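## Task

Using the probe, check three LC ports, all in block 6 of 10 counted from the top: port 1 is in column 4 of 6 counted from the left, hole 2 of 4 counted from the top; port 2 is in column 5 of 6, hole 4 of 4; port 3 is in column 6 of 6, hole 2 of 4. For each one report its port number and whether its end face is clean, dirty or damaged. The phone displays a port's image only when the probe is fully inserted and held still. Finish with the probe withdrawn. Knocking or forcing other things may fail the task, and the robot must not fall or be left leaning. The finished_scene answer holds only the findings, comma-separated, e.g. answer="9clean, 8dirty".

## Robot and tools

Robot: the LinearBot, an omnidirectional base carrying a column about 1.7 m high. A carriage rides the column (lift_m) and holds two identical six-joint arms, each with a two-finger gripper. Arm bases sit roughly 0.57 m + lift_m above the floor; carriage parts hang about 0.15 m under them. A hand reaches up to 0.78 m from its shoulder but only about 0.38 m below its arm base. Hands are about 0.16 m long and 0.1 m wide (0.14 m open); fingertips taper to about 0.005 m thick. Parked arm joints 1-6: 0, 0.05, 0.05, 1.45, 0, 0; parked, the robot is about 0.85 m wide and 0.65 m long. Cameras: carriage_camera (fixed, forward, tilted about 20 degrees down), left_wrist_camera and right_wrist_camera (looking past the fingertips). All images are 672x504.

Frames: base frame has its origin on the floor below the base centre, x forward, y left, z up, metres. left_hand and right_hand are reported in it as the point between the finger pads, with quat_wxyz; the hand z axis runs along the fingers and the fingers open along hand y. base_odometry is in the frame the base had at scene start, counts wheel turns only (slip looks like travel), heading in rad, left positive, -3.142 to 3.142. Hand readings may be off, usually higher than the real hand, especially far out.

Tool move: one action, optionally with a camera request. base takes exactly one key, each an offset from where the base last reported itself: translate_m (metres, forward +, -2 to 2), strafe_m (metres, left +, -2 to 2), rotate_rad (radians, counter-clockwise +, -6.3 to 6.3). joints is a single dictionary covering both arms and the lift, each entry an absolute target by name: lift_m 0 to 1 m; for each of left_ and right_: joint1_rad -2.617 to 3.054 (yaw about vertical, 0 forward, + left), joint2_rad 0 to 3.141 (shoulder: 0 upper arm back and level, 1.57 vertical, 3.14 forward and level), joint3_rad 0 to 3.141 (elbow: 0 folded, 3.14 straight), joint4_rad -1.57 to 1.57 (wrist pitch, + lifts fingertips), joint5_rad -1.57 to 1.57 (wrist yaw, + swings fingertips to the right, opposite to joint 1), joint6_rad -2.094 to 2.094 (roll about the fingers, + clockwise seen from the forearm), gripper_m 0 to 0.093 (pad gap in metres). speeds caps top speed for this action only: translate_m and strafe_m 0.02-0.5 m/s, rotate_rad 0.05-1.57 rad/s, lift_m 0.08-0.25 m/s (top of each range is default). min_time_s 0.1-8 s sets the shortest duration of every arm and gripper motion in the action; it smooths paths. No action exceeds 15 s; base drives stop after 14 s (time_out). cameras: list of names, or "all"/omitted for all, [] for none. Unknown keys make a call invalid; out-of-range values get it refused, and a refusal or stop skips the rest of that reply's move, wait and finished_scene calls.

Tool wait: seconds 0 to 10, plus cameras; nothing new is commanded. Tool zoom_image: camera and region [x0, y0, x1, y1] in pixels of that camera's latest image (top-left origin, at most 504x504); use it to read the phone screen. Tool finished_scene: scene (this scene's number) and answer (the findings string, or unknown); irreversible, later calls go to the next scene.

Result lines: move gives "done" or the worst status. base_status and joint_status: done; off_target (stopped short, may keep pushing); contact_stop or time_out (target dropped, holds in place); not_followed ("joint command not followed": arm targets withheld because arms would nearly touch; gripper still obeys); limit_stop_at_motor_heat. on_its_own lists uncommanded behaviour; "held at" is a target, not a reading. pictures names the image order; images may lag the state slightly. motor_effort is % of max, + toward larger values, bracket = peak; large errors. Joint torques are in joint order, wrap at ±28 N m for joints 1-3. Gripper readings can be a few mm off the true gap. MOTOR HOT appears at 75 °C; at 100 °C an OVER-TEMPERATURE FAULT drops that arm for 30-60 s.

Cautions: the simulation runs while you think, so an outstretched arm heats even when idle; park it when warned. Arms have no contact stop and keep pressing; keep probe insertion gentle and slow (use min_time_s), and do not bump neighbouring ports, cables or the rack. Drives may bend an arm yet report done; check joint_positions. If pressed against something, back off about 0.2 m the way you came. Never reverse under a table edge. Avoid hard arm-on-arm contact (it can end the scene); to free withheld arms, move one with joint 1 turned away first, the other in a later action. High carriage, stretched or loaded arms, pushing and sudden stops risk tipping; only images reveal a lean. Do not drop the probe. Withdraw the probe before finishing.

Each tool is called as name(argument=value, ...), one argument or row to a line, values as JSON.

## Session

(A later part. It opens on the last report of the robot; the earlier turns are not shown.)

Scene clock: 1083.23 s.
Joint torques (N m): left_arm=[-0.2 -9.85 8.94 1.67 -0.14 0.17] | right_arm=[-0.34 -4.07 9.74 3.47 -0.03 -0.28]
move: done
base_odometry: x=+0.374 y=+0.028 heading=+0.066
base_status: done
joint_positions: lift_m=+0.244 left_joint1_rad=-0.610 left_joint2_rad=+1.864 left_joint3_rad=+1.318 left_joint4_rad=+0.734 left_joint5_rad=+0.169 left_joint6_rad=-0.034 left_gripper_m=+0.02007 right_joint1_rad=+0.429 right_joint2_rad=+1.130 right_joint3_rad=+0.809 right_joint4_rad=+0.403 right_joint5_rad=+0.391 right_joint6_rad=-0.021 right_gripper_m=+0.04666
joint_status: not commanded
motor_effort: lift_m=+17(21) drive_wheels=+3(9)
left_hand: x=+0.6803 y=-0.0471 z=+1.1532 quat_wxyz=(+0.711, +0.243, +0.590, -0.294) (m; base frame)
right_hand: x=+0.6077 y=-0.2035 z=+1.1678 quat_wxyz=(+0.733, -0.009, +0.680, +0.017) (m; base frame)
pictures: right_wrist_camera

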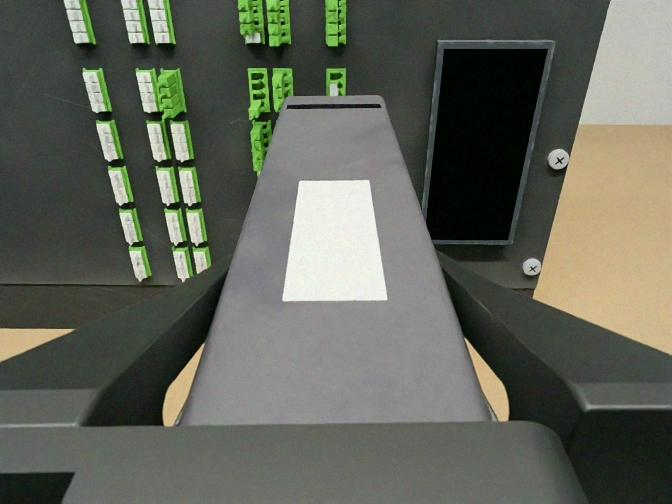

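move(
  joints={"right_joint4_rad": 0.485},
  min_time_s=0.5,
  cameras=[],
)

move(
  joints={"right_joint4_rad": 0.505},
  min_time_s=0.5,
  cameras=["right_wrist_camera"],
)

zoom_image(
  camera="right_wrist_camera",
  region=[322, 66, 352, 96],
)

Scene clock: 1097.87 s.
Joint torques (N m): left_arm=[-0.17 -9.78 8.96 1.66 -0.08 0.13] | right_arm=[-0.35 -4.04 9.91 3.73 -0.01 -0.3]
move: off_target
base_odometry: x=+0.374 y=+0.028 heading=+0.066
base_status: not commanded
joint_positions: lift_m=+0.244 left_joint1_rad=-0.610 left_joint2_rad=+1.864 left_joint3_rad=+1.318 left_joint4_rad=+0.734 left_joint5_rad=+0.169 left_joint6_rad=-0.034 left_gripper_m=+0.02007 right_joint1_rad=+0.429 right_joint2_rad=+1.130 right_joint3_rad=+0.809 right_joint4_rad=+0.403 right_joint5_rad=+0.391 right_joint6_rad=-0.021 right_gripper_m=+0.04666
joint_status: right_joint4_rad off_target (ended at +0.403, target +0.485)
motor_effort: lift_m=+18(21) drive_wheels=+1(5)
left_hand: x=+0.6803 y=-0.0471 z=+1.1532 quat_wxyz=(+0.711, +0.243, +0.590, -0.294) (m; base frame)
right_hand: x=+0.6077 y=-0.2035 z=+1.1678 quat_wxyz=(+0.733, -0.009, +0.680, +0.017) (m; base frame)
pictures: none
No camera images: "cameras" was empty.

Scene clock: 1098.67 s.
Joint torques (N m): left_arm=[-0.23 -9.57 8.8 1.7 -0.13 0.12] | right_arm=[-0.23 -4.03 9.65 3.92 0 -0.31]
move: off_target
base_odometry: x=+0.374 y=+0.028 heading=+0.066
base_status: not commanded
joint_positions: lift_m=+0.244 left_joint1_rad=-0.610 left_joint2_rad=+1.864 left_joint3_rad=+1.318 left_joint4_rad=+0.734 left_joint5_rad=+0.169 left_joint6_rad=-0.034 left_gripper_m=+0.02007 right_joint1_rad=+0.429 right_joint2_rad=+1.130 right_joint3_rad=+0.809 right_joint4_rad=+0.405 right_joint5_rad=+0.391 right_joint6_rad=-0.021 right_gripper_m=+0.04666
joint_status: right_joint4_rad off_target (ended at +0.405, target +0.505)
motor_effort: lift_m=+19(21) drive_wheels=+3(5)
left_hand: x=+0.6803 y=-0.0471 z=+1.1532 quat_wxyz=(+0.711, +0.243, +0.590, -0.294) (m; base frame)
right_hand: x=+0.6076 y=-0.2035 z=+1.1683 quat_wxyz=(+0.734, -0.009, +0.679, +0.018) (m; base frame)
pictures: right_wrist_camera

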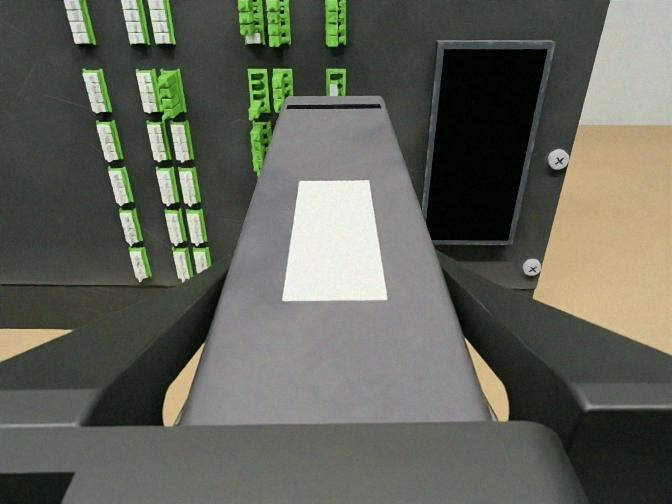

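Scaled by 16.800 from the camera's 672x504 image, which has a finer 960x720 frame.

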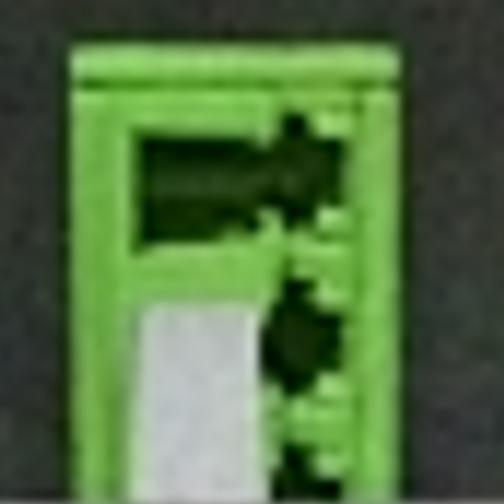

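wait(
  seconds=0.5,
  cameras=["left_wrist_camera"],
)

zoom_image(
  camera="left_wrist_camera",
  region=[340, 66, 370, 96],
)

zoom_image(
  camera="left_wrist_camera",
  region=[330, 40, 530, 190],
)

Scene clock: 1108.70 s.
Joint torques (N m): left_arm=[-0.09 -9.61 8.94 1.7 -0.09 0.09] | right_arm=[-0.08 -4.08 9.7 3.94 0 -0.27]
base_odometry: x=+0.374 y=+0.028 heading=+0.066
base_status: not commanded
joint_positions: lift_m=+0.244 left_joint1_rad=-0.610 left_joint2_rad=+1.864 left_joint3_rad=+1.318 left_joint4_rad=+0.734 left_joint5_rad=+0.169 left_joint6_rad=-0.034 left_gripper_m=+0.02007 right_joint1_rad=+0.429 right_joint2_rad=+1.130 right_joint3_rad=+0.809 right_joint4_rad=+0.405 right_joint5_rad=+0.391 right_joint6_rad=-0.021 right_gripper_m=+0.04666
joint_status: right_joint4_rad off_target (ended at +0.405, target +0.505)
motor_effort: lift_m=+21(21) drive_wheels=+4(5)
left_hand: x=+0.6803 y=-0.0471 z=+1.1532 quat_wxyz=(+0.711, +0.243, +0.590, -0.294) (m; base frame)
right_hand: x=+0.6076 y=-0.2035 z=+1.1683 quat_wxyz=(+0.734, -0.009, +0.679, +0.018) (m; base frame)
wait: 0.50 s; at rest from the start
pictures: left_wrist_camera

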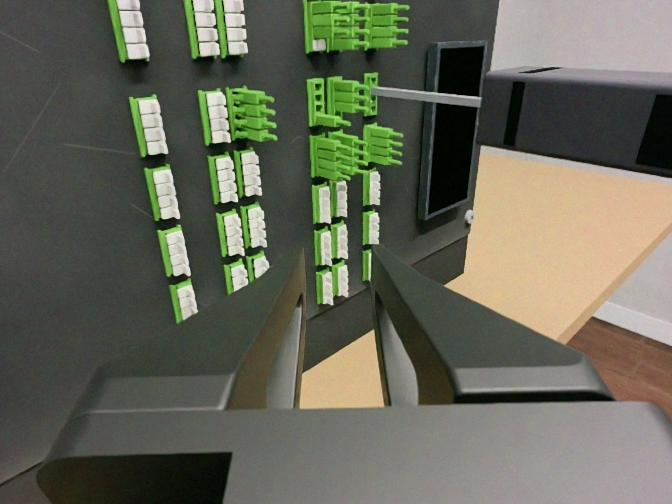

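Scaled by 16.800 from the camera's 672x504 image, which has a finer 960x720 frame.

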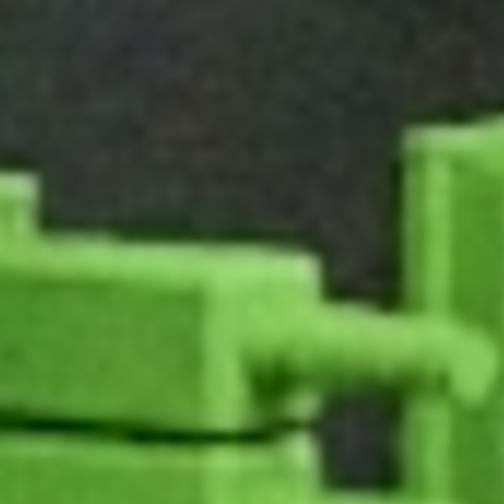

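Scaled by 2.520 from the camera's 672x504 image, which has a finer 960x720 frame.

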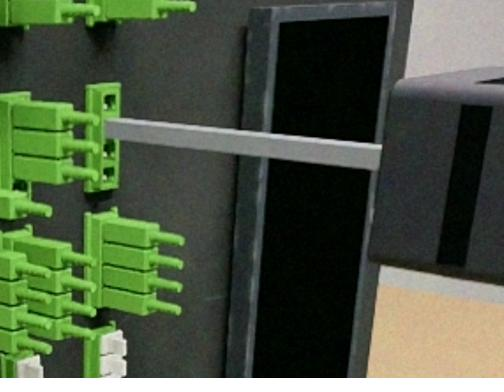

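zoom_image(
  camera="left_wrist_camera",
  region=[360, 72, 390, 102],
)

zoom_image(
  camera="left_wrist_camera",
  region=[360, 66, 430, 136],
)

Scaled by 16.800 from the camera's 672x504 image, which has a finer 960x720 frame.

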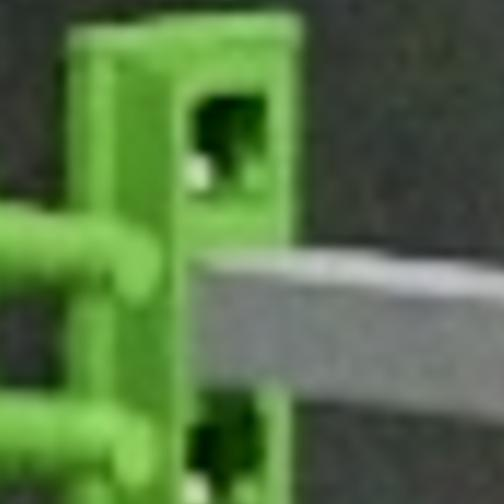

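Scaled by 7.200 from the camera's 672x504 image, which has a finer 960x720 frame.

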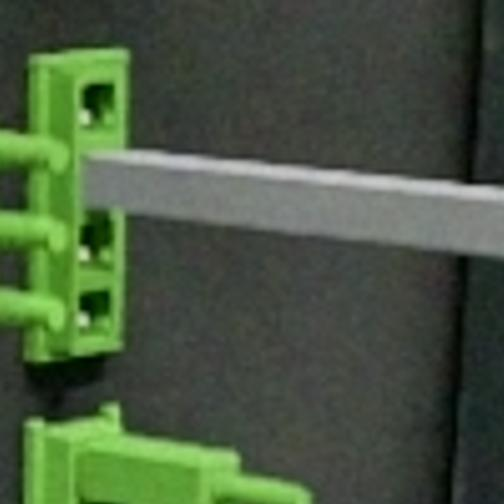

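move(
  joints={"right_joint4_rad": 0.53},
  min_time_s=0.5,
  cameras=[],
)

move(
  joints={"right_joint4_rad": 0.39},
  min_time_s=0.5,
  cameras=[],
)

move(
  joints={"right_joint4_rad": 0.51},
  min_time_s=0.5,
  cameras=[],
)

move(
  joints={"right_joint4_rad": 0.41},
  min_time_s=0.5,
  cameras=[],
)

move(
  joints={"right_joint4_rad": 0.465},
  min_time_s=0.5,
  cameras=["right_wrist_camera"],
)

zoom_image(
  camera="right_wrist_camera",
  region=[322, 66, 352, 96],
)

Scene clock: 1159.63 s.
Joint torques (N m): left_arm=[-0.08 -9.66 8.83 1.62 -0.1 0.12] | right_arm=[-0.13 -4.21 9.89 4.13 0.03 -0.3]
move: off_target
base_odometry: x=+0.374 y=+0.028 heading=+0.066
base_status: not commanded
joint_positions: lift_m=+0.244 left_joint1_rad=-0.610 left_joint2_rad=+1.864 left_joint3_rad=+1.318 left_joint4_rad=+0.734 left_joint5_rad=+0.169 left_joint6_rad=-0.034 left_gripper_m=+0.02007 right_joint1_rad=+0.429 right_joint2_rad=+1.130 right_joint3_rad=+0.806 right_joint4_rad=+0.412 right_joint5_rad=+0.391 right_joint6_rad=-0.021 right_gripper_m=+0.04666
joint_status: right_joint4_rad off_target (ended at +0.412, target +0.530)
motor_effort: lift_m=+19(21) drive_wheels=+4(6)
left_hand: x=+0.6803 y=-0.0471 z=+1.1532 quat_wxyz=(+0.711, +0.243, +0.590, -0.294) (m; base frame)
right_hand: x=+0.6075 y=-0.2035 z=+1.1686 quat_wxyz=(+0.735, -0.008, +0.678, +0.018) (m; base frame)
pictures: none
No camera images: "cameras" was empty.

Scene clock: 1160.43 s.
Joint torques (N m): left_arm=[-0.18 -9.66 8.66 1.69 -0.17 0.1] | right_arm=[-0.27 -4.16 9.99 2.66 0.05 -0.3]
move: done
base_odometry: x=+0.374 y=+0.028 heading=+0.066
base_status: not commanded
joint_positions: lift_m=+0.244 left_joint1_rad=-0.610 left_joint2_rad=+1.864 left_joint3_rad=+1.318 left_joint4_rad=+0.734 left_joint5_rad=+0.169 left_joint6_rad=-0.034 left_gripper_m=+0.02007 right_joint1_rad=+0.429 right_joint2_rad=+1.130 right_joint3_rad=+0.806 right_joint4_rad=+0.399 right_joint5_rad=+0.391 right_joint6_rad=-0.021 right_gripper_m=+0.04666
joint_status: all done
motor_effort: lift_m=+17(20) drive_wheels=+2(5)
left_hand: x=+0.6803 y=-0.0471 z=+1.1532 quat_wxyz=(+0.711, +0.243, +0.590, -0.294) (m; base frame)
right_hand: x=+0.6077 y=-0.2034 z=+1.1656 quat_wxyz=(+0.731, -0.010, +0.682, +0.017) (m; base frame)
pictures: none
No camera images: "cameras" was empty.

Scene clock: 1161.23 s.
Joint torques (N m): left_arm=[-0.1 -9.76 8.61 1.71 -0.19 0.1] | right_arm=[-0.43 -4.04 9.91 3.97 -0.01 -0.28]
move: off_target
base_odometry: x=+0.374 y=+0.028 heading=+0.066
base_status: not commanded
joint_positions: lift_m=+0.244 left_joint1_rad=-0.610 left_joint2_rad=+1.864 left_joint3_rad=+1.318 left_joint4_rad=+0.734 left_joint5_rad=+0.169 left_joint6_rad=-0.034 left_gripper_m=+0.02007 right_joint1_rad=+0.429 right_joint2_rad=+1.130 right_joint3_rad=+0.806 right_joint4_rad=+0.410 right_joint5_rad=+0.391 right_joint6_rad=-0.021 right_gripper_m=+0.04666
joint_status: right_joint4_rad off_target (ended at +0.410, target +0.510)
motor_effort: lift_m=+18(20) drive_wheels=+2(5)
left_hand: x=+0.6803 y=-0.0471 z=+1.1532 quat_wxyz=(+0.711, +0.243, +0.590, -0.294) (m; base frame)
right_hand: x=+0.6076 y=-0.2035 z=+1.1681 quat_wxyz=(+0.734, -0.009, +0.679, +0.018) (m; base frame)
pictures: none
No camera images: "cameras" was empty.

Scene clock: 1162.03 s.
Joint torques (N m): left_arm=[-0.34 -10.06 8.8 1.64 -0.11 0.11] | right_arm=[-0.12 -3.99 9.98 2.89 0 -0.28]
move: done
base_odometry: x=+0.374 y=+0.028 heading=+0.066
base_status: not commanded
joint_positions: lift_m=+0.244 left_joint1_rad=-0.610 left_joint2_rad=+1.864 left_joint3_rad=+1.318 left_joint4_rad=+0.734 left_joint5_rad=+0.169 left_joint6_rad=-0.034 left_gripper_m=+0.02007 right_joint1_rad=+0.429 right_joint2_rad=+1.130 right_joint3_rad=+0.806 right_joint4_rad=+0.401 right_joint5_rad=+0.391 right_joint6_rad=-0.021 right_gripper_m=+0.04666
joint_status: all done
motor_effort: lift_m=+17(20) drive_wheels=+3(5)
left_hand: x=+0.6803 y=-0.0471 z=+1.1532 quat_wxyz=(+0.711, +0.243, +0.590, -0.294) (m; base frame)
right_hand: x=+0.6077 y=-0.2035 z=+1.1661 quat_wxyz=(+0.732, -0.010, +0.681, +0.017) (m; base frame)
pictures: none
No camera images: "cameras" was empty.

Scene clock: 1162.83 s.
Joint torques (N m): left_arm=[0.05 -9.95 8.64 1.66 -0.09 0.12] | right_arm=[-0.29 -3.95 10.07 3.46 0.02 -0.26]
move: off_target
base_odometry: x=+0.374 y=+0.028 heading=+0.066
base_status: not commanded
joint_positions: lift_m=+0.244 left_joint1_rad=-0.610 left_joint2_rad=+1.864 left_joint3_rad=+1.318 left_joint4_rad=+0.734 left_joint5_rad=+0.169 left_joint6_rad=-0.034 left_gripper_m=+0.02007 right_joint1_rad=+0.429 right_joint2_rad=+1.130 right_joint3_rad=+0.806 right_joint4_rad=+0.405 right_joint5_rad=+0.391 right_joint6_rad=-0.021 right_gripper_m=+0.04666
joint_status: right_joint4_rad off_target (ended at +0.405, target +0.465)
motor_effort: lift_m=+18(20) drive_wheels=+1(5)
left_hand: x=+0.6803 y=-0.0471 z=+1.1532 quat_wxyz=(+0.711, +0.243, +0.590, -0.294) (m; base frame)
right_hand: x=+0.6076 y=-0.2035 z=+1.1669 quat_wxyz=(+0.733, -0.009, +0.680, +0.017) (m; base frame)
pictures: right_wrist_camera

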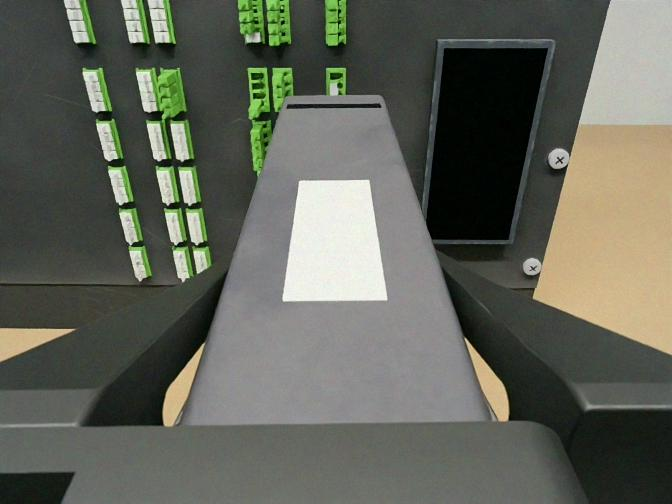

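Scaled by 16.800 from the camera's 672x504 image, which has a finer 960x720 frame.

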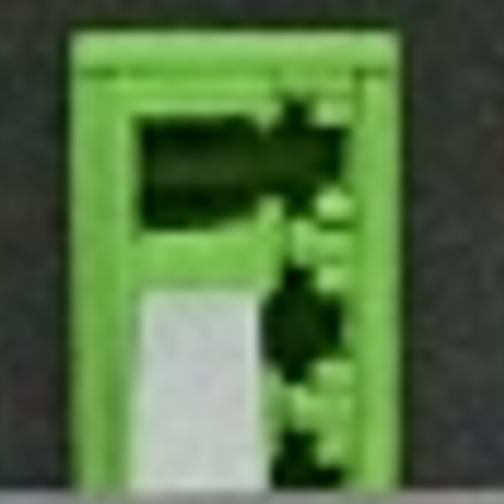

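move(
  base={"translate_m": -0.008},
  joints={"lift_m": 0.2450, "right_joint4_rad": 0.475, "right_joint3_rad": 0.820},
  speeds={"translate_m": 0.02},
  cameras=["right_wrist_camera"],
)

zoom_image(
  camera="right_wrist_camera",
  region=[322, 66, 352, 96],
)

Scene clock: 1168.80 s.
Joint torques (N m): left_arm=[0.13 -9.84 8.81 1.73 -0.11 0.12] | right_arm=[0.59 -6.8 10.59 3.16 0.15 -0.29]
move: done
base_odometry: x=+0.366 y=+0.027 heading=+0.066
base_status: done
joint_positions: lift_m=+0.245 left_joint1_rad=-0.610 left_joint2_rad=+1.864 left_joint3_rad=+1.318 left_joint4_rad=+0.734 left_joint5_rad=+0.169 left_joint6_rad=-0.034 left_gripper_m=+0.02007 right_joint1_rad=+0.421 right_joint2_rad=+1.159 right_joint3_rad=+0.806 right_joint4_rad=+0.441 right_joint5_rad=+0.377 right_joint6_rad=-0.021 right_gripper_m=+0.04666
joint_status: all done
motor_effort: lift_m=+23(25) drive_wheels=-1(5)
left_hand: x=+0.6803 y=-0.0471 z=+1.1539 quat_wxyz=(+0.711, +0.243, +0.591, -0.294) (m; base frame)
right_hand: x=+0.6138 y=-0.2018 z=+1.1656 quat_wxyz=(+0.735, -0.010, +0.677, +0.020) (m; base frame)
pictures: right_wrist_camera

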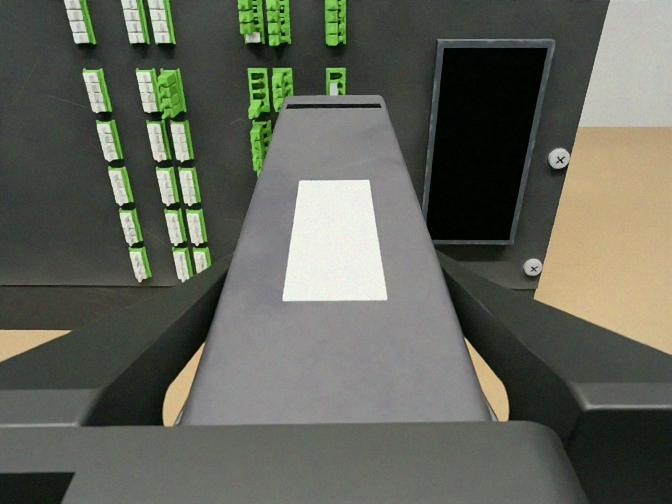

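Scaled by 16.800 from the camera's 672x504 image, which has a finer 960x720 frame.

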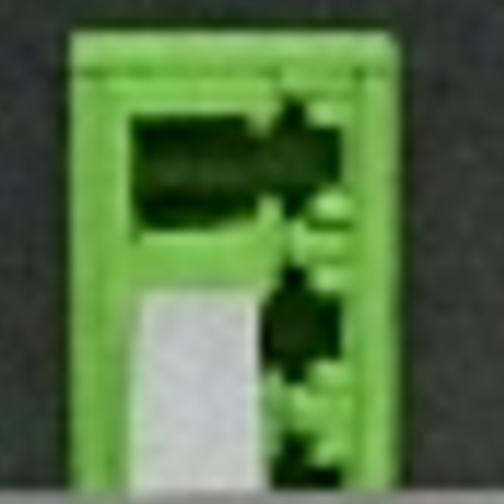

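move(
  joints={"right_joint4_rad": 0.54},
  min_time_s=0.4,
  cameras=[],
)

move(
  joints={"right_joint4_rad": 0.42},
  min_time_s=0.4,
  cameras=[],
)

move(
  joints={"right_joint4_rad": 0.50, "right_joint5_rad": 0.42},
  min_time_s=0.4,
  cameras=[],
)

move(
  joints={"right_joint5_rad": 0.34},
  min_time_s=0.4,
  cameras=[],
)

move(
  joints={"right_joint5_rad": 0.40, "right_joint6_rad": 0.02},
  min_time_s=0.4,
  cameras=[],
)

move(
  joints={"right_joint5_rad": 0.38, "right_joint6_rad": -0.06},
  min_time_s=0.4,
  cameras=[],
)

move(
  joints={"right_joint5_rad": 0.38, "right_joint6_rad": -0.02},
  min_time_s=0.4,
  cameras=["right_wrist_camera"],
)

zoom_image(
  camera="right_wrist_camera",
  region=[322, 66, 352, 96],
)

Scene clock: 1183.07 s.
Joint torques (N m): left_arm=[-0.18 -9.72 8.84 1.67 -0.08 0.11] | right_arm=[0.75 -6.91 10.28 3.82 0.15 -0.32]
move: off_target
base_odometry: x=+0.366 y=+0.027 heading=+0.066
base_status: not commanded
joint_positions: lift_m=+0.245 left_joint1_rad=-0.610 left_joint2_rad=+1.864 left_joint3_rad=+1.318 left_joint4_rad=+0.734 left_joint5_rad=+0.169 left_joint6_rad=-0.034 left_gripper_m=+0.02007 right_joint1_rad=+0.421 right_joint2_rad=+1.159 right_joint3_rad=+0.806 right_joint4_rad=+0.448 right_joint5_rad=+0.377 right_joint6_rad=-0.021 right_gripper_m=+0.04666
joint_status: right_joint4_rad off_target (ended at +0.448, target +0.540)
motor_effort: lift_m=+23(26) drive_wheels=+0(3)
left_hand: x=+0.6803 y=-0.0471 z=+1.1539 quat_wxyz=(+0.711, +0.243, +0.591, -0.294) (m; base frame)
right_hand: x=+0.6136 y=-0.2019 z=+1.1672 quat_wxyz=(+0.737, -0.009, +0.675, +0.021) (m; base frame)
pictures: none
No camera images: "cameras" was empty.

Scene clock: 1183.77 s.
Joint torques (N m): left_arm=[-0.12 -9.73 8.9 1.68 -0.12 0.09] | right_arm=[0.23 -7.01 10.47 2.53 0.13 -0.32]
move: done
base_odometry: x=+0.366 y=+0.027 heading=+0.066
base_status: not commanded
joint_positions: lift_m=+0.245 left_joint1_rad=-0.610 left_joint2_rad=+1.864 left_joint3_rad=+1.318 left_joint4_rad=+0.734 left_joint5_rad=+0.169 left_joint6_rad=-0.034 left_gripper_m=+0.02007 right_joint1_rad=+0.421 right_joint2_rad=+1.159 right_joint3_rad=+0.806 right_joint4_rad=+0.438 right_joint5_rad=+0.377 right_joint6_rad=-0.021 right_gripper_m=+0.04666
joint_status: all done
motor_effort: lift_m=+24(25) drive_wheels=-4(4)
left_hand: x=+0.6803 y=-0.0471 z=+1.1539 quat_wxyz=(+0.711, +0.243, +0.591, -0.294) (m; base frame)
right_hand: x=+0.6138 y=-0.2018 z=+1.1648 quat_wxyz=(+0.734, -0.011, +0.679, +0.020) (m; base frame)
pictures: none
No camera images: "cameras" was empty.

Scene clock: 1184.47 s.
Joint torques (N m): left_arm=[-0.21 -9.81 8.84 1.67 -0.09 0.08] | right_arm=[0.49 -7.06 10.3 3.45 0.52 -0.26]
move: off_target
base_odometry: x=+0.366 y=+0.027 heading=+0.066
base_status: not commanded
joint_positions: lift_m=+0.245 left_joint1_rad=-0.610 left_joint2_rad=+1.864 left_joint3_rad=+1.318 left_joint4_rad=+0.734 left_joint5_rad=+0.169 left_joint6_rad=-0.034 left_gripper_m=+0.02007 right_joint1_rad=+0.421 right_joint2_rad=+1.159 right_joint3_rad=+0.806 right_joint4_rad=+0.444 right_joint5_rad=+0.380 right_joint6_rad=-0.021 right_gripper_m=+0.04666
joint_status: right_joint4_rad off_target (ended at +0.444, target +0.500); right_joint5_rad off_target (ended at +0.379, target +0.420)
motor_effort: lift_m=+22(24) drive_wheels=-1(3)
left_hand: x=+0.6803 y=-0.0471 z=+1.1539 quat_wxyz=(+0.711, +0.243, +0.591, -0.294) (m; base frame)
right_hand: x=+0.6137 y=-0.2023 z=+1.1662 quat_wxyz=(+0.736, -0.009, +0.677, +0.020) (m; base frame)
pictures: none
No camera images: "cameras" was empty.

Scene clock: 1185.17 s.
Joint torques (N m): left_arm=[-0.09 -9.61 8.85 1.7 -0.1 0.08] | right_arm=[0.68 -7.04 10.36 3.39 -0.25 -0.26]
move: off_target
base_odometry: x=+0.366 y=+0.027 heading=+0.066
base_status: not commanded
joint_positions: lift_m=+0.245 left_joint1_rad=-0.610 left_joint2_rad=+1.864 left_joint3_rad=+1.318 left_joint4_rad=+0.734 left_joint5_rad=+0.169 left_joint6_rad=-0.034 left_gripper_m=+0.02007 right_joint1_rad=+0.421 right_joint2_rad=+1.159 right_joint3_rad=+0.806 right_joint4_rad=+0.444 right_joint5_rad=+0.372 right_joint6_rad=-0.021 right_gripper_m=+0.04666
joint_status: right_joint5_rad off_target (ended at +0.373, target +0.340)
motor_effort: lift_m=+22(26) drive_wheels=-4(4)
left_hand: x=+0.6803 y=-0.0471 z=+1.1539 quat_wxyz=(+0.711, +0.243, +0.591, -0.294) (m; base frame)
right_hand: x=+0.6137 y=-0.2010 z=+1.1663 quat_wxyz=(+0.736, -0.012, +0.676, +0.022) (m; base frame)
pictures: none
No camera images: "cameras" was empty.

Scene clock: 1185.87 s.
Joint torques (N m): left_arm=[-0.24 -9.69 8.94 1.67 -0.17 0.09] | right_arm=[0.5 -6.68 10.36 3.42 0.32 0.08]
move: off_target
base_odometry: x=+0.366 y=+0.027 heading=+0.066
base_status: not commanded
joint_positions: lift_m=+0.245 left_joint1_rad=-0.610 left_joint2_rad=+1.864 left_joint3_rad=+1.318 left_joint4_rad=+0.734 left_joint5_rad=+0.169 left_joint6_rad=-0.034 left_gripper_m=+0.02007 right_joint1_rad=+0.421 right_joint2_rad=+1.159 right_joint3_rad=+0.806 right_joint4_rad=+0.444 right_joint5_rad=+0.378 right_joint6_rad=-0.011 right_gripper_m=+0.04666
joint_status: right_joint6_rad off_target (ended at -0.010, target +0.020); the others done
motor_effort: lift_m=+22(24) drive_wheels=+1(2)
left_hand: x=+0.6803 y=-0.0471 z=+1.1539 quat_wxyz=(+0.711, +0.243, +0.591, -0.294) (m; base frame)
right_hand: x=+0.6137 y=-0.2019 z=+1.1662 quat_wxyz=(+0.736, -0.006, +0.677, +0.024) (m; base frame)
pictures: none
No camera images: "cameras" was empty.

Scene clock: 1186.57 s.
Joint torques (N m): left_arm=[0.13 -9.83 8.81 1.65 -0.14 0.08] | right_arm=[0.59 -6.94 10.5 3.45 0.08 -0.49]
move: off_target
base_odometry: x=+0.366 y=+0.027 heading=+0.066
base_status: not commanded
joint_positions: lift_m=+0.245 left_joint1_rad=-0.610 left_joint2_rad=+1.864 left_joint3_rad=+1.318 left_joint4_rad=+0.734 left_joint5_rad=+0.169 left_joint6_rad=-0.034 left_gripper_m=+0.02007 right_joint1_rad=+0.421 right_joint2_rad=+1.159 right_joint3_rad=+0.806 right_joint4_rad=+0.444 right_joint5_rad=+0.377 right_joint6_rad=-0.028 right_gripper_m=+0.04666
joint_status: right_joint6_rad off_target (ended at -0.028, target -0.060); the others done
motor_effort: lift_m=+24(24) drive_wheels=+1(4)
left_hand: x=+0.6803 y=-0.0471 z=+1.1539 quat_wxyz=(+0.711, +0.243, +0.591, -0.294) (m; base frame)
right_hand: x=+0.6137 y=-0.2019 z=+1.1662 quat_wxyz=(+0.736, -0.012, +0.676, +0.018) (m; base frame)
pictures: none
No camera images: "cameras" was empty.

Scene clock: 1187.27 s.
Joint torques (N m): left_arm=[-0.17 -9.81 9.07 1.69 -0.08 0.07] | right_arm=[0.4 -6.79 10.51 3.42 0.05 -0.21]
move: done
base_odometry: x=+0.366 y=+0.027 heading=+0.066
base_status: not commanded
joint_positions: lift_m=+0.245 left_joint1_rad=-0.610 left_joint2_rad=+1.864 left_joint3_rad=+1.318 left_joint4_rad=+0.734 left_joint5_rad=+0.169 left_joint6_rad=-0.034 left_gripper_m=+0.02007 right_joint1_rad=+0.421 right_joint2_rad=+1.159 right_joint3_rad=+0.806 right_joint4_rad=+0.444 right_joint5_rad=+0.377 right_joint6_rad=-0.024 right_gripper_m=+0.04666
joint_status: all done
motor_effort: lift_m=+23(25) drive_wheels=-1(4)
left_hand: x=+0.6803 y=-0.0471 z=+1.1539 quat_wxyz=(+0.711, +0.243, +0.591, -0.294) (m; base frame)
right_hand: x=+0.6137 y=-0.2019 z=+1.1662 quat_wxyz=(+0.736, -0.011, +0.676, +0.019) (m; base frame)
pictures: right_wrist_camera

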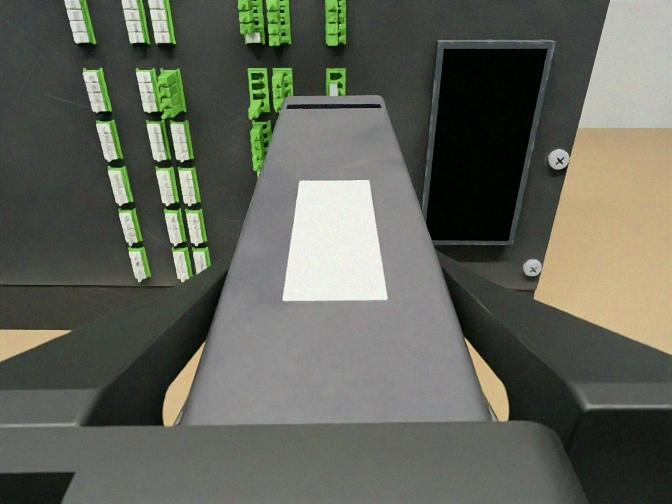

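Scaled by 16.800 from the camera's 672x504 image, which has a finer 960x720 frame.

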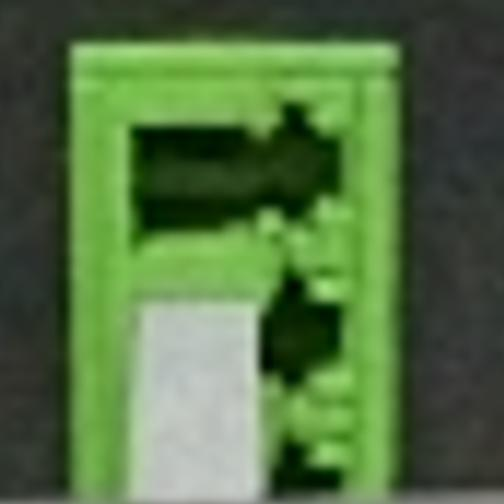

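move(
  joints={"right_joint4_rad": 0.58, "right_joint6_rad": -0.018},
  min_time_s=0.4,
  cameras=["right_wrist_camera"],
)

zoom_image(
  camera="right_wrist_camera",
  region=[322, 66, 352, 96],
)

move(
  joints={"right_joint4_rad": 0.62},
  min_time_s=0.4,
  cameras=["right_wrist_camera"],
)

zoom_image(
  camera="right_wrist_camera",
  region=[322, 66, 352, 96],
)

Scene clock: 1216.17 s.
Joint torques (N m): left_arm=[-0.05 -9.87 8.99 1.71 -0.11 0.15] | right_arm=[0.49 -7.01 10.45 4.29 0.09 -0.19]
move: off_target
base_odometry: x=+0.366 y=+0.027 heading=+0.066
base_status: not commanded
joint_positions: lift_m=+0.245 left_joint1_rad=-0.610 left_joint2_rad=+1.864 left_joint3_rad=+1.318 left_joint4_rad=+0.734 left_joint5_rad=+0.169 left_joint6_rad=-0.034 left_gripper_m=+0.02007 right_joint1_rad=+0.421 right_joint2_rad=+1.159 right_joint3_rad=+0.806 right_joint4_rad=+0.453 right_joint5_rad=+0.377 right_joint6_rad=-0.024 right_gripper_m=+0.04666
joint_status: right_joint4_rad off_target (ended at +0.453, target +0.580); the others done
motor_effort: lift_m=+24(25) drive_wheels=+2(3)
left_hand: x=+0.6803 y=-0.0471 z=+1.1539 quat_wxyz=(+0.711, +0.243, +0.591, -0.294) (m; base frame)
right_hand: x=+0.6135 y=-0.2019 z=+1.1684 quat_wxyz=(+0.739, -0.010, +0.673, +0.020) (m; base frame)
pictures: right_wrist_camera

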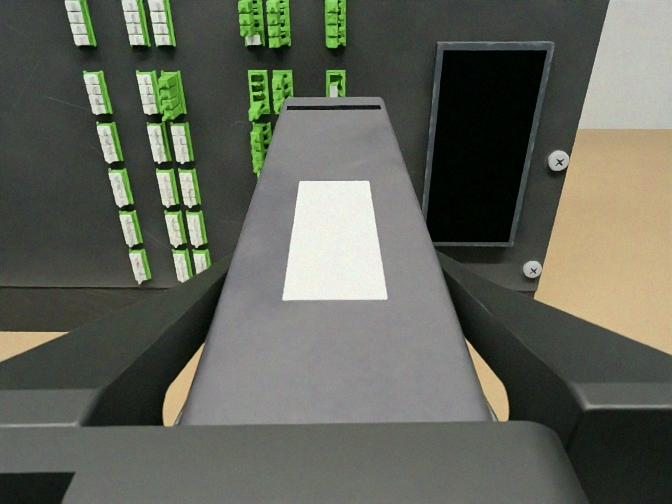

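Scaled by 16.800 from the camera's 672x504 image, which has a finer 960x720 frame.

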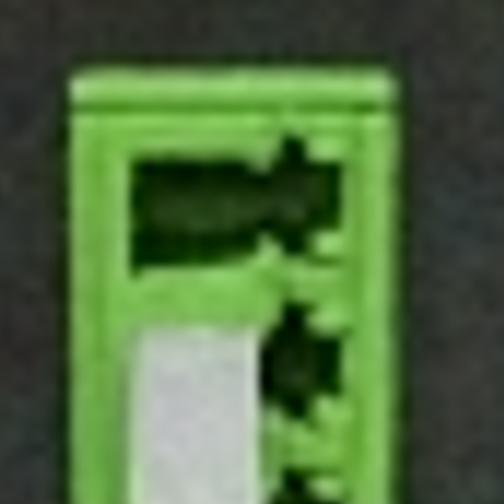

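Scene clock: 1216.87 s.
Joint torques (N m): left_arm=[-0.2 -9.76 8.94 1.69 -0.11 0.05] | right_arm=[0.53 -6.78 10.45 4.7 0.11 -0.13]
move: off_target
base_odometry: x=+0.366 y=+0.027 heading=+0.066
base_status: not commanded
joint_positions: lift_m=+0.245 left_joint1_rad=-0.610 left_joint2_rad=+1.864 left_joint3_rad=+1.318 left_joint4_rad=+0.734 left_joint5_rad=+0.169 left_joint6_rad=-0.034 left_gripper_m=+0.02007 right_joint1_rad=+0.421 right_joint2_rad=+1.159 right_joint3_rad=+0.806 right_joint4_rad=+0.458 right_joint5_rad=+0.377 right_joint6_rad=-0.024 right_gripper_m=+0.04666
joint_status: right_joint4_rad off_target (ended at +0.458, target +0.620)
motor_effort: lift_m=+23(24) drive_wheels=+0(3)
left_hand: x=+0.6803 y=-0.0471 z=+1.1539 quat_wxyz=(+0.711, +0.243, +0.591, -0.294) (m; base frame)
right_hand: x=+0.6134 y=-0.2020 z=+1.1695 quat_wxyz=(+0.741, -0.009, +0.672, +0.021) (m; base frame)
pictures: right_wrist_camera

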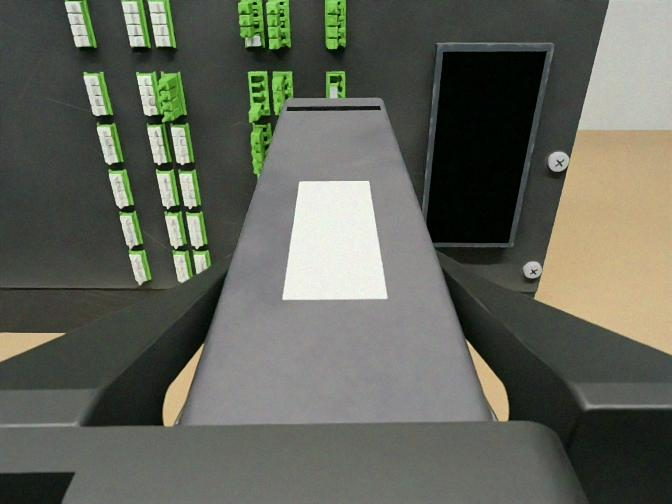

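Scaled by 16.800 from the camera's 672x504 image, which has a finer 960x720 frame.

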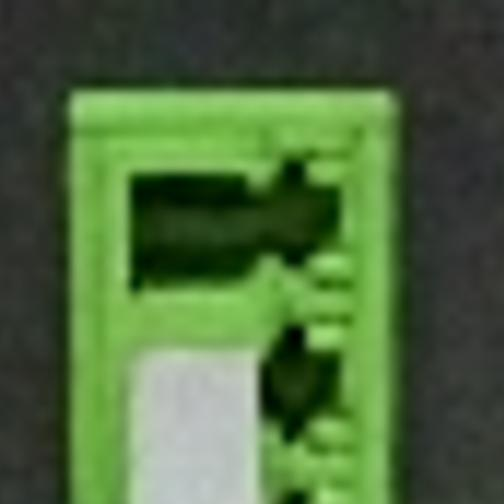

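move(
  base={"translate_m": -0.006},
  speeds={"translate_m": 0.02},
  cameras=["right_wrist_camera"],
)

zoom_image(
  camera="right_wrist_camera",
  region=[322, 66, 352, 96],
)

move(
  joints={"right_joint4_rad": 0.56},
  min_time_s=0.3,
  cameras=[],
)

move(
  joints={"right_joint4_rad": 0.64},
  min_time_s=0.3,
  cameras=[],
)

Scene clock: 1221.73 s.
Joint torques (N m): left_arm=[-0.01 -9.95 9.06 1.63 -0.17 0.1] | right_arm=[1.25 -9.43 10.36 4.33 0.11 -0.2]
move: done
base_odometry: x=+0.360 y=+0.027 heading=+0.066
base_status: done
joint_positions: lift_m=+0.245 left_joint1_rad=-0.610 left_joint2_rad=+1.864 left_joint3_rad=+1.318 left_joint4_rad=+0.734 left_joint5_rad=+0.169 left_joint6_rad=-0.034 left_gripper_m=+0.02007 right_joint1_rad=+0.414 right_joint2_rad=+1.183 right_joint3_rad=+0.806 right_joint4_rad=+0.490 right_joint5_rad=+0.371 right_joint6_rad=-0.024 right_gripper_m=+0.04666
joint_status: not commanded
motor_effort: lift_m=+23(25) drive_wheels=-1(7)
left_hand: x=+0.6803 y=-0.0471 z=+1.1539 quat_wxyz=(+0.711, +0.243, +0.591, -0.294) (m; base frame)
right_hand: x=+0.6186 y=-0.2018 z=+1.1679 quat_wxyz=(+0.743, -0.008, +0.669, +0.022) (m; base frame)
pictures: right_wrist_camera

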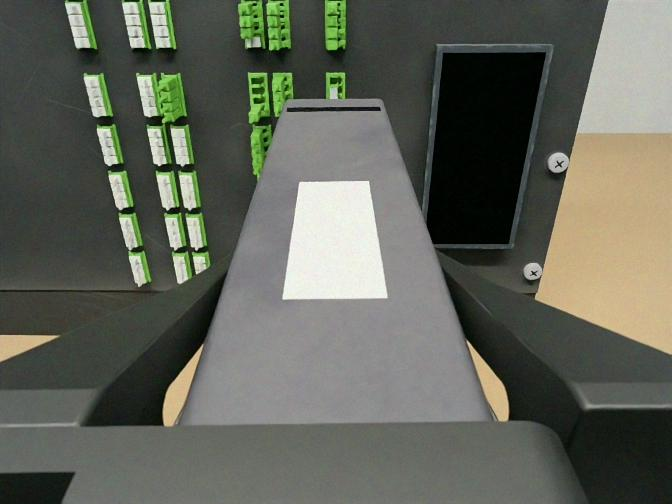

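Scaled by 16.800 from the camera's 672x504 image, which has a finer 960x720 frame.

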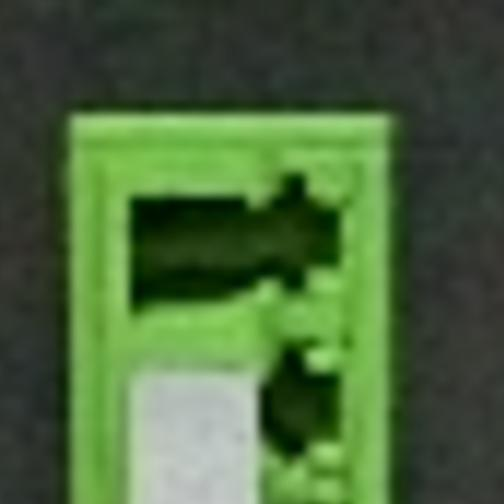

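Scene clock: 1222.33 s.
Joint torques (N m): left_arm=[0.06 -9.73 8.95 1.69 -0.12 0.11] | right_arm=[1.29 -9.4 10.47 3.65 0.16 -0.13]
move: off_target
base_odometry: x=+0.360 y=+0.027 heading=+0.066
base_status: not commanded
joint_positions: lift_m=+0.245 left_joint1_rad=-0.610 left_joint2_rad=+1.864 left_joint3_rad=+1.318 left_joint4_rad=+0.734 left_joint5_rad=+0.169 left_joint6_rad=-0.034 left_gripper_m=+0.02007 right_joint1_rad=+0.414 right_joint2_rad=+1.183 right_joint3_rad=+0.806 right_joint4_rad=+0.486 right_joint5_rad=+0.371 right_joint6_rad=-0.024 right_gripper_m=+0.04666
joint_status: right_joint4_rad off_target (ended at +0.486, target +0.560)
motor_effort: lift_m=+24(24) drive_wheels=-1(4)
left_hand: x=+0.6803 y=-0.0471 z=+1.1539 quat_wxyz=(+0.711, +0.243, +0.591, -0.294) (m; base frame)
right_hand: x=+0.6187 y=-0.2018 z=+1.1670 quat_wxyz=(+0.742, -0.008, +0.670, +0.021) (m; base frame)
pictures: none
No camera images: "cameras" was empty.

Scene clock: 1222.93 s.
Joint torques (N m): left_arm=[-0.21 -9.85 8.94 1.69 -0.12 0.08] | right_arm=[1.29 -9.33 10.32 4.48 0.15 -0.14]
move: off_target
base_odometry: x=+0.360 y=+0.027 heading=+0.066
base_status: not commanded
joint_positions: lift_m=+0.245 left_joint1_rad=-0.610 left_joint2_rad=+1.864 left_joint3_rad=+1.318 left_joint4_rad=+0.734 left_joint5_rad=+0.169 left_joint6_rad=-0.034 left_gripper_m=+0.02007 right_joint1_rad=+0.414 right_joint2_rad=+1.183 right_joint3_rad=+0.806 right_joint4_rad=+0.492 right_joint5_rad=+0.371 right_joint6_rad=-0.024 right_gripper_m=+0.04666
joint_status: right_joint4_rad off_target (ended at +0.492, target +0.640)
motor_effort: lift_m=+21(24) drive_wheels=+3(4)
left_hand: x=+0.6803 y=-0.0471 z=+1.1539 quat_wxyz=(+0.711, +0.243, +0.591, -0.294) (m; base frame)
right_hand: x=+0.6186 y=-0.2018 z=+1.1684 quat_wxyz=(+0.744, -0.007, +0.668, +0.022) (m; base frame)
pictures: none
No camera images: "cameras" was empty.

move(
  joints={"right_joint4_rad": 0.57, "right_joint1_rad": 0.40},
  min_time_s=0.3,
  cameras=[],
)

move(
  joints={"right_joint1_rad": 0.445},
  min_time_s=0.3,
  cameras=[],
)

move(
  joints={"right_joint1_rad": 0.415, "right_joint3_rad": 0.84},
  min_time_s=0.3,
  cameras=[],
)

move(
  joints={"right_joint3_rad": 0.80},
  min_time_s=0.3,
  cameras=[],
)

move(
  joints={"lift_m": 0.249, "right_joint3_rad": 0.82},
  min_time_s=0.3,
  cameras=[],
)

move(
  joints={"lift_m": 0.241},
  min_time_s=0.3,
  cameras=[],
)

move(
  joints={"lift_m": 0.245},
  min_time_s=0.3,
  cameras=["right_wrist_camera"],
)

zoom_image(
  camera="right_wrist_camera",
  region=[322, 72, 352, 102],
)

Scene clock: 1236.03 s.
Joint torques (N m): left_arm=[0.03 -9.84 8.73 1.74 -0.09 0.12] | right_arm=[-0.7 -9.33 10.44 3.73 0.25 -0.11]
move: off_target
base_odometry: x=+0.360 y=+0.027 heading=+0.066
base_status: not commanded
joint_positions: lift_m=+0.245 left_joint1_rad=-0.610 left_joint2_rad=+1.864 left_joint3_rad=+1.318 left_joint4_rad=+0.734 left_joint5_rad=+0.169 left_joint6_rad=-0.034 left_gripper_m=+0.02007 right_joint1_rad=+0.405 right_joint2_rad=+1.183 right_joint3_rad=+0.806 right_joint4_rad=+0.486 right_joint5_rad=+0.360 right_joint6_rad=-0.024 right_gripper_m=+0.04666
joint_status: right_joint4_rad off_target (ended at +0.486, target +0.570); the others done
motor_effort: lift_m=+23(25) drive_wheels=+0(6)
left_hand: x=+0.6803 y=-0.0471 z=+1.1539 quat_wxyz=(+0.711, +0.243, +0.591, -0.294) (m; base frame)
right_hand: x=+0.6196 y=-0.2034 z=+1.1672 quat_wxyz=(+0.742, -0.009, +0.670, +0.021) (m; base frame)
pictures: none
No camera images: "cameras" was empty.

Scene clock: 1236.63 s.
Joint torques (N m): left_arm=[-0.14 -9.61 8.81 1.71 -0.11 0.1] | right_arm=[2.96 -9.28 10.4 3.76 0.16 -0.15]
move: off_target
base_odometry: x=+0.360 y=+0.027 heading=+0.066
base_status: not commanded
joint_positions: lift_m=+0.245 left_joint1_rad=-0.610 left_joint2_rad=+1.864 left_joint3_rad=+1.318 left_joint4_rad=+0.734 left_joint5_rad=+0.169 left_joint6_rad=-0.034 left_gripper_m=+0.02007 right_joint1_rad=+0.413 right_joint2_rad=+1.183 right_joint3_rad=+0.806 right_joint4_rad=+0.486 right_joint5_rad=+0.369 right_joint6_rad=-0.024 right_gripper_m=+0.04666
joint_status: right_joint1_rad off_target (ended at +0.413, target +0.445)
motor_effort: lift_m=+24(25) drive_wheels=-3(3)
left_hand: x=+0.6803 y=-0.0471 z=+1.1539 quat_wxyz=(+0.711, +0.243, +0.591, -0.294) (m; base frame)
right_hand: x=+0.6188 y=-0.2017 z=+1.1671 quat_wxyz=(+0.742, -0.009, +0.670, +0.022) (m; base frame)
pictures: none
No camera images: "cameras" was empty.

Scene clock: 1237.23 s.
Joint torques (N m): left_arm=[-0.23 -9.88 8.85 1.68 -0.15 0.1] | right_arm=[0.43 -9.51 12.23 3.78 0.17 -0.17]
move: done
base_odometry: x=+0.360 y=+0.027 heading=+0.066
base_status: not commanded
joint_positions: lift_m=+0.245 left_joint1_rad=-0.610 left_joint2_rad=+1.864 left_joint3_rad=+1.318 left_joint4_rad=+0.734 left_joint5_rad=+0.169 left_joint6_rad=-0.034 left_gripper_m=+0.02007 right_joint1_rad=+0.411 right_joint2_rad=+1.183 right_joint3_rad=+0.808 right_joint4_rad=+0.485 right_joint5_rad=+0.368 right_joint6_rad=-0.024 right_gripper_m=+0.04666
joint_status: all done
motor_effort: lift_m=+22(25) drive_wheels=-4(6)
left_hand: x=+0.6803 y=-0.0471 z=+1.1539 quat_wxyz=(+0.711, +0.243, +0.591, -0.294) (m; base frame)
right_hand: x=+0.6190 y=-0.2022 z=+1.1675 quat_wxyz=(+0.742, -0.009, +0.670, +0.021) (m; base frame)
pictures: none
No camera images: "cameras" was empty.

Scene clock: 1237.83 s.
Joint torques (N m): left_arm=[-0.17 -9.7 8.79 1.64 -0.06 0.06] | right_arm=[0.2 -9.35 8.35 3.81 0.18 -0.17]
move: done
base_odometry: x=+0.360 y=+0.027 heading=+0.066
base_status: not commanded
joint_positions: lift_m=+0.245 left_joint1_rad=-0.610 left_joint2_rad=+1.864 left_joint3_rad=+1.318 left_joint4_rad=+0.734 left_joint5_rad=+0.169 left_joint6_rad=-0.034 left_gripper_m=+0.02007 right_joint1_rad=+0.411 right_joint2_rad=+1.183 right_joint3_rad=+0.806 right_joint4_rad=+0.485 right_joint5_rad=+0.368 right_joint6_rad=-0.024 right_gripper_m=+0.04666
joint_status: all done
motor_effort: lift_m=+22(25) drive_wheels=+1(5)
left_hand: x=+0.6803 y=-0.0471 z=+1.1539 quat_wxyz=(+0.711, +0.243, +0.591, -0.294) (m; base frame)
right_hand: x=+0.6190 y=-0.2022 z=+1.1669 quat_wxyz=(+0.742, -0.009, +0.670, +0.021) (m; base frame)
pictures: none
No camera images: "cameras" was empty.

Scene clock: 1238.43 s.
Joint torques (N m): left_arm=[-0.2 -9.88 8.72 1.67 -0.12 0.09] | right_arm=[0.28 -9.47 10.59 3.84 0.2 -0.15]
move: done
base_odometry: x=+0.360 y=+0.027 heading=+0.066
base_status: not commanded
joint_positions: lift_m=+0.249 left_joint1_rad=-0.610 left_joint2_rad=+1.864 left_joint3_rad=+1.320 left_joint4_rad=+0.736 left_joint5_rad=+0.169 left_joint6_rad=-0.034 left_gripper_m=+0.02007 right_joint1_rad=+0.411 right_joint2_rad=+1.183 right_joint3_rad=+0.804 right_joint4_rad=+0.481 right_joint5_rad=+0.368 right_joint6_rad=-0.024 right_gripper_m=+0.04666
joint_status: all done
motor_effort: lift_m=+23(26) drive_wheels=-3(5)
left_hand: x=+0.6802 y=-0.0471 z=+1.1593 quat_wxyz=(+0.713, +0.242, +0.589, -0.294) (m; base frame)
right_hand: x=+0.6191 y=-0.2022 z=+1.1689 quat_wxyz=(+0.740, -0.010, +0.673, +0.020) (m; base frame)
pictures: none
No camera images: "cameras" was empty.

"min_time_s" has no arm or gripper joint beside it: it slows only arm and gripper motions. Command such a joint too, or leave it out

not run: a call was refused earlier in this reply.

Scaled by 16.800 from the camera's 672x504 image, which has a finer 960x720 frame.

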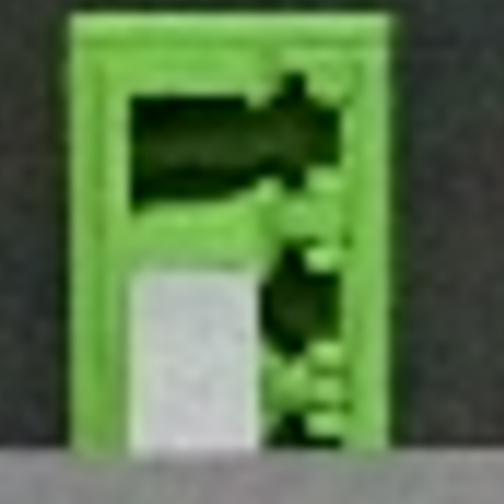

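move(
  joints={"lift_m": 0.2455, "right_joint4_rad": 0.54},
  cameras=["right_wrist_camera","left_wrist_camera"],
)

zoom_image(
  camera="right_wrist_camera",
  region=[322, 72, 352, 102],
)

zoom_image(
  camera="left_wrist_camera",
  region=[330, 40, 530, 190],
)

Scene clock: 1280.83 s.
Joint torques (N m): left_arm=[-0.18 -10.06 8.7 1.71 -0.07 0.07] | right_arm=[0.29 -9.37 10.52 3.44 0.27 -0.17]
move: off_target
base_odometry: x=+0.360 y=+0.027 heading=+0.066
base_status: not commanded
joint_positions: lift_m=+0.246 left_joint1_rad=-0.610 left_joint2_rad=+1.865 left_joint3_rad=+1.320 left_joint4_rad=+0.734 left_joint5_rad=+0.169 left_joint6_rad=-0.034 left_gripper_m=+0.02007 right_joint1_rad=+0.410 right_joint2_rad=+1.183 right_joint3_rad=+0.804 right_joint4_rad=+0.482 right_joint5_rad=+0.365 right_joint6_rad=-0.024 right_gripper_m=+0.04666
joint_status: right_joint4_rad off_target (ended at +0.482, target +0.540); the others done
motor_effort: lift_m=+19(21) drive_wheels=+0(2)
left_hand: x=+0.6805 y=-0.0473 z=+1.1550 quat_wxyz=(+0.711, +0.243, +0.590, -0.294) (m; base frame)
right_hand: x=+0.6192 y=-0.2024 z=+1.1662 quat_wxyz=(+0.740, -0.010, +0.672, +0.021) (m; base frame)
pictures: left_wrist_camera, right_wrist_camera

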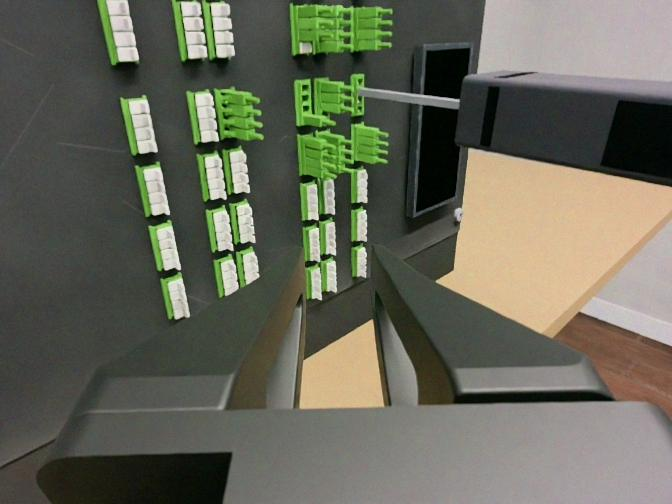

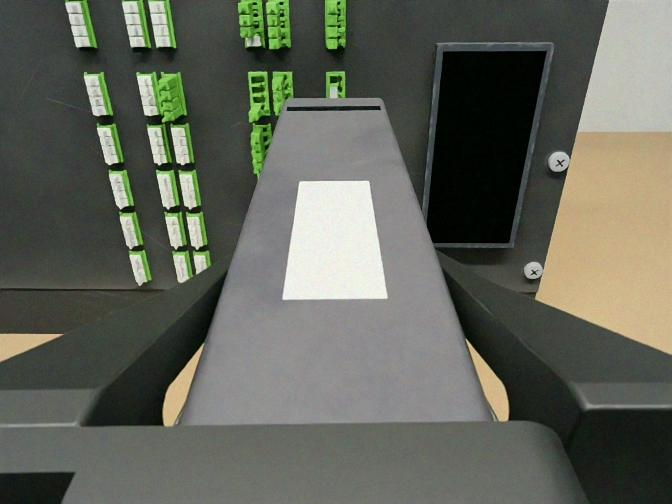

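Scaled by 16.800 from the camera's 672x504 image, which has a finer 960x720 frame.

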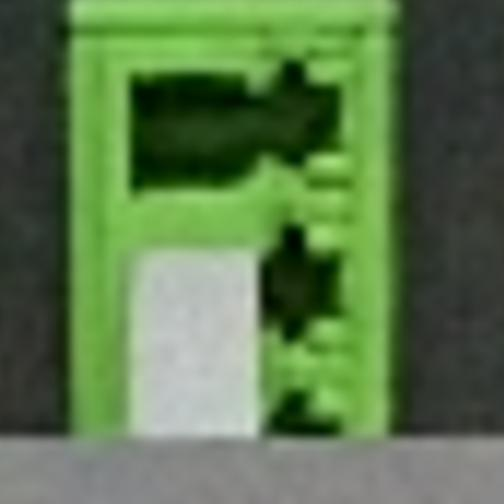

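Scaled by 2.520 from the camera's 672x504 image, which has a finer 960x720 frame.

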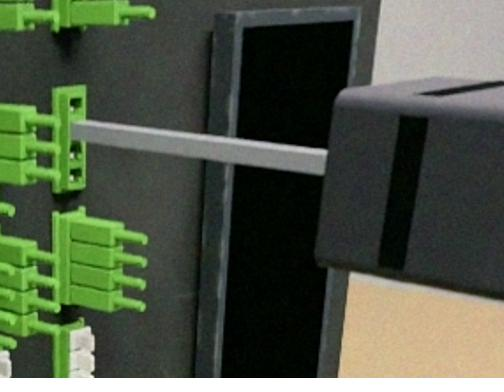

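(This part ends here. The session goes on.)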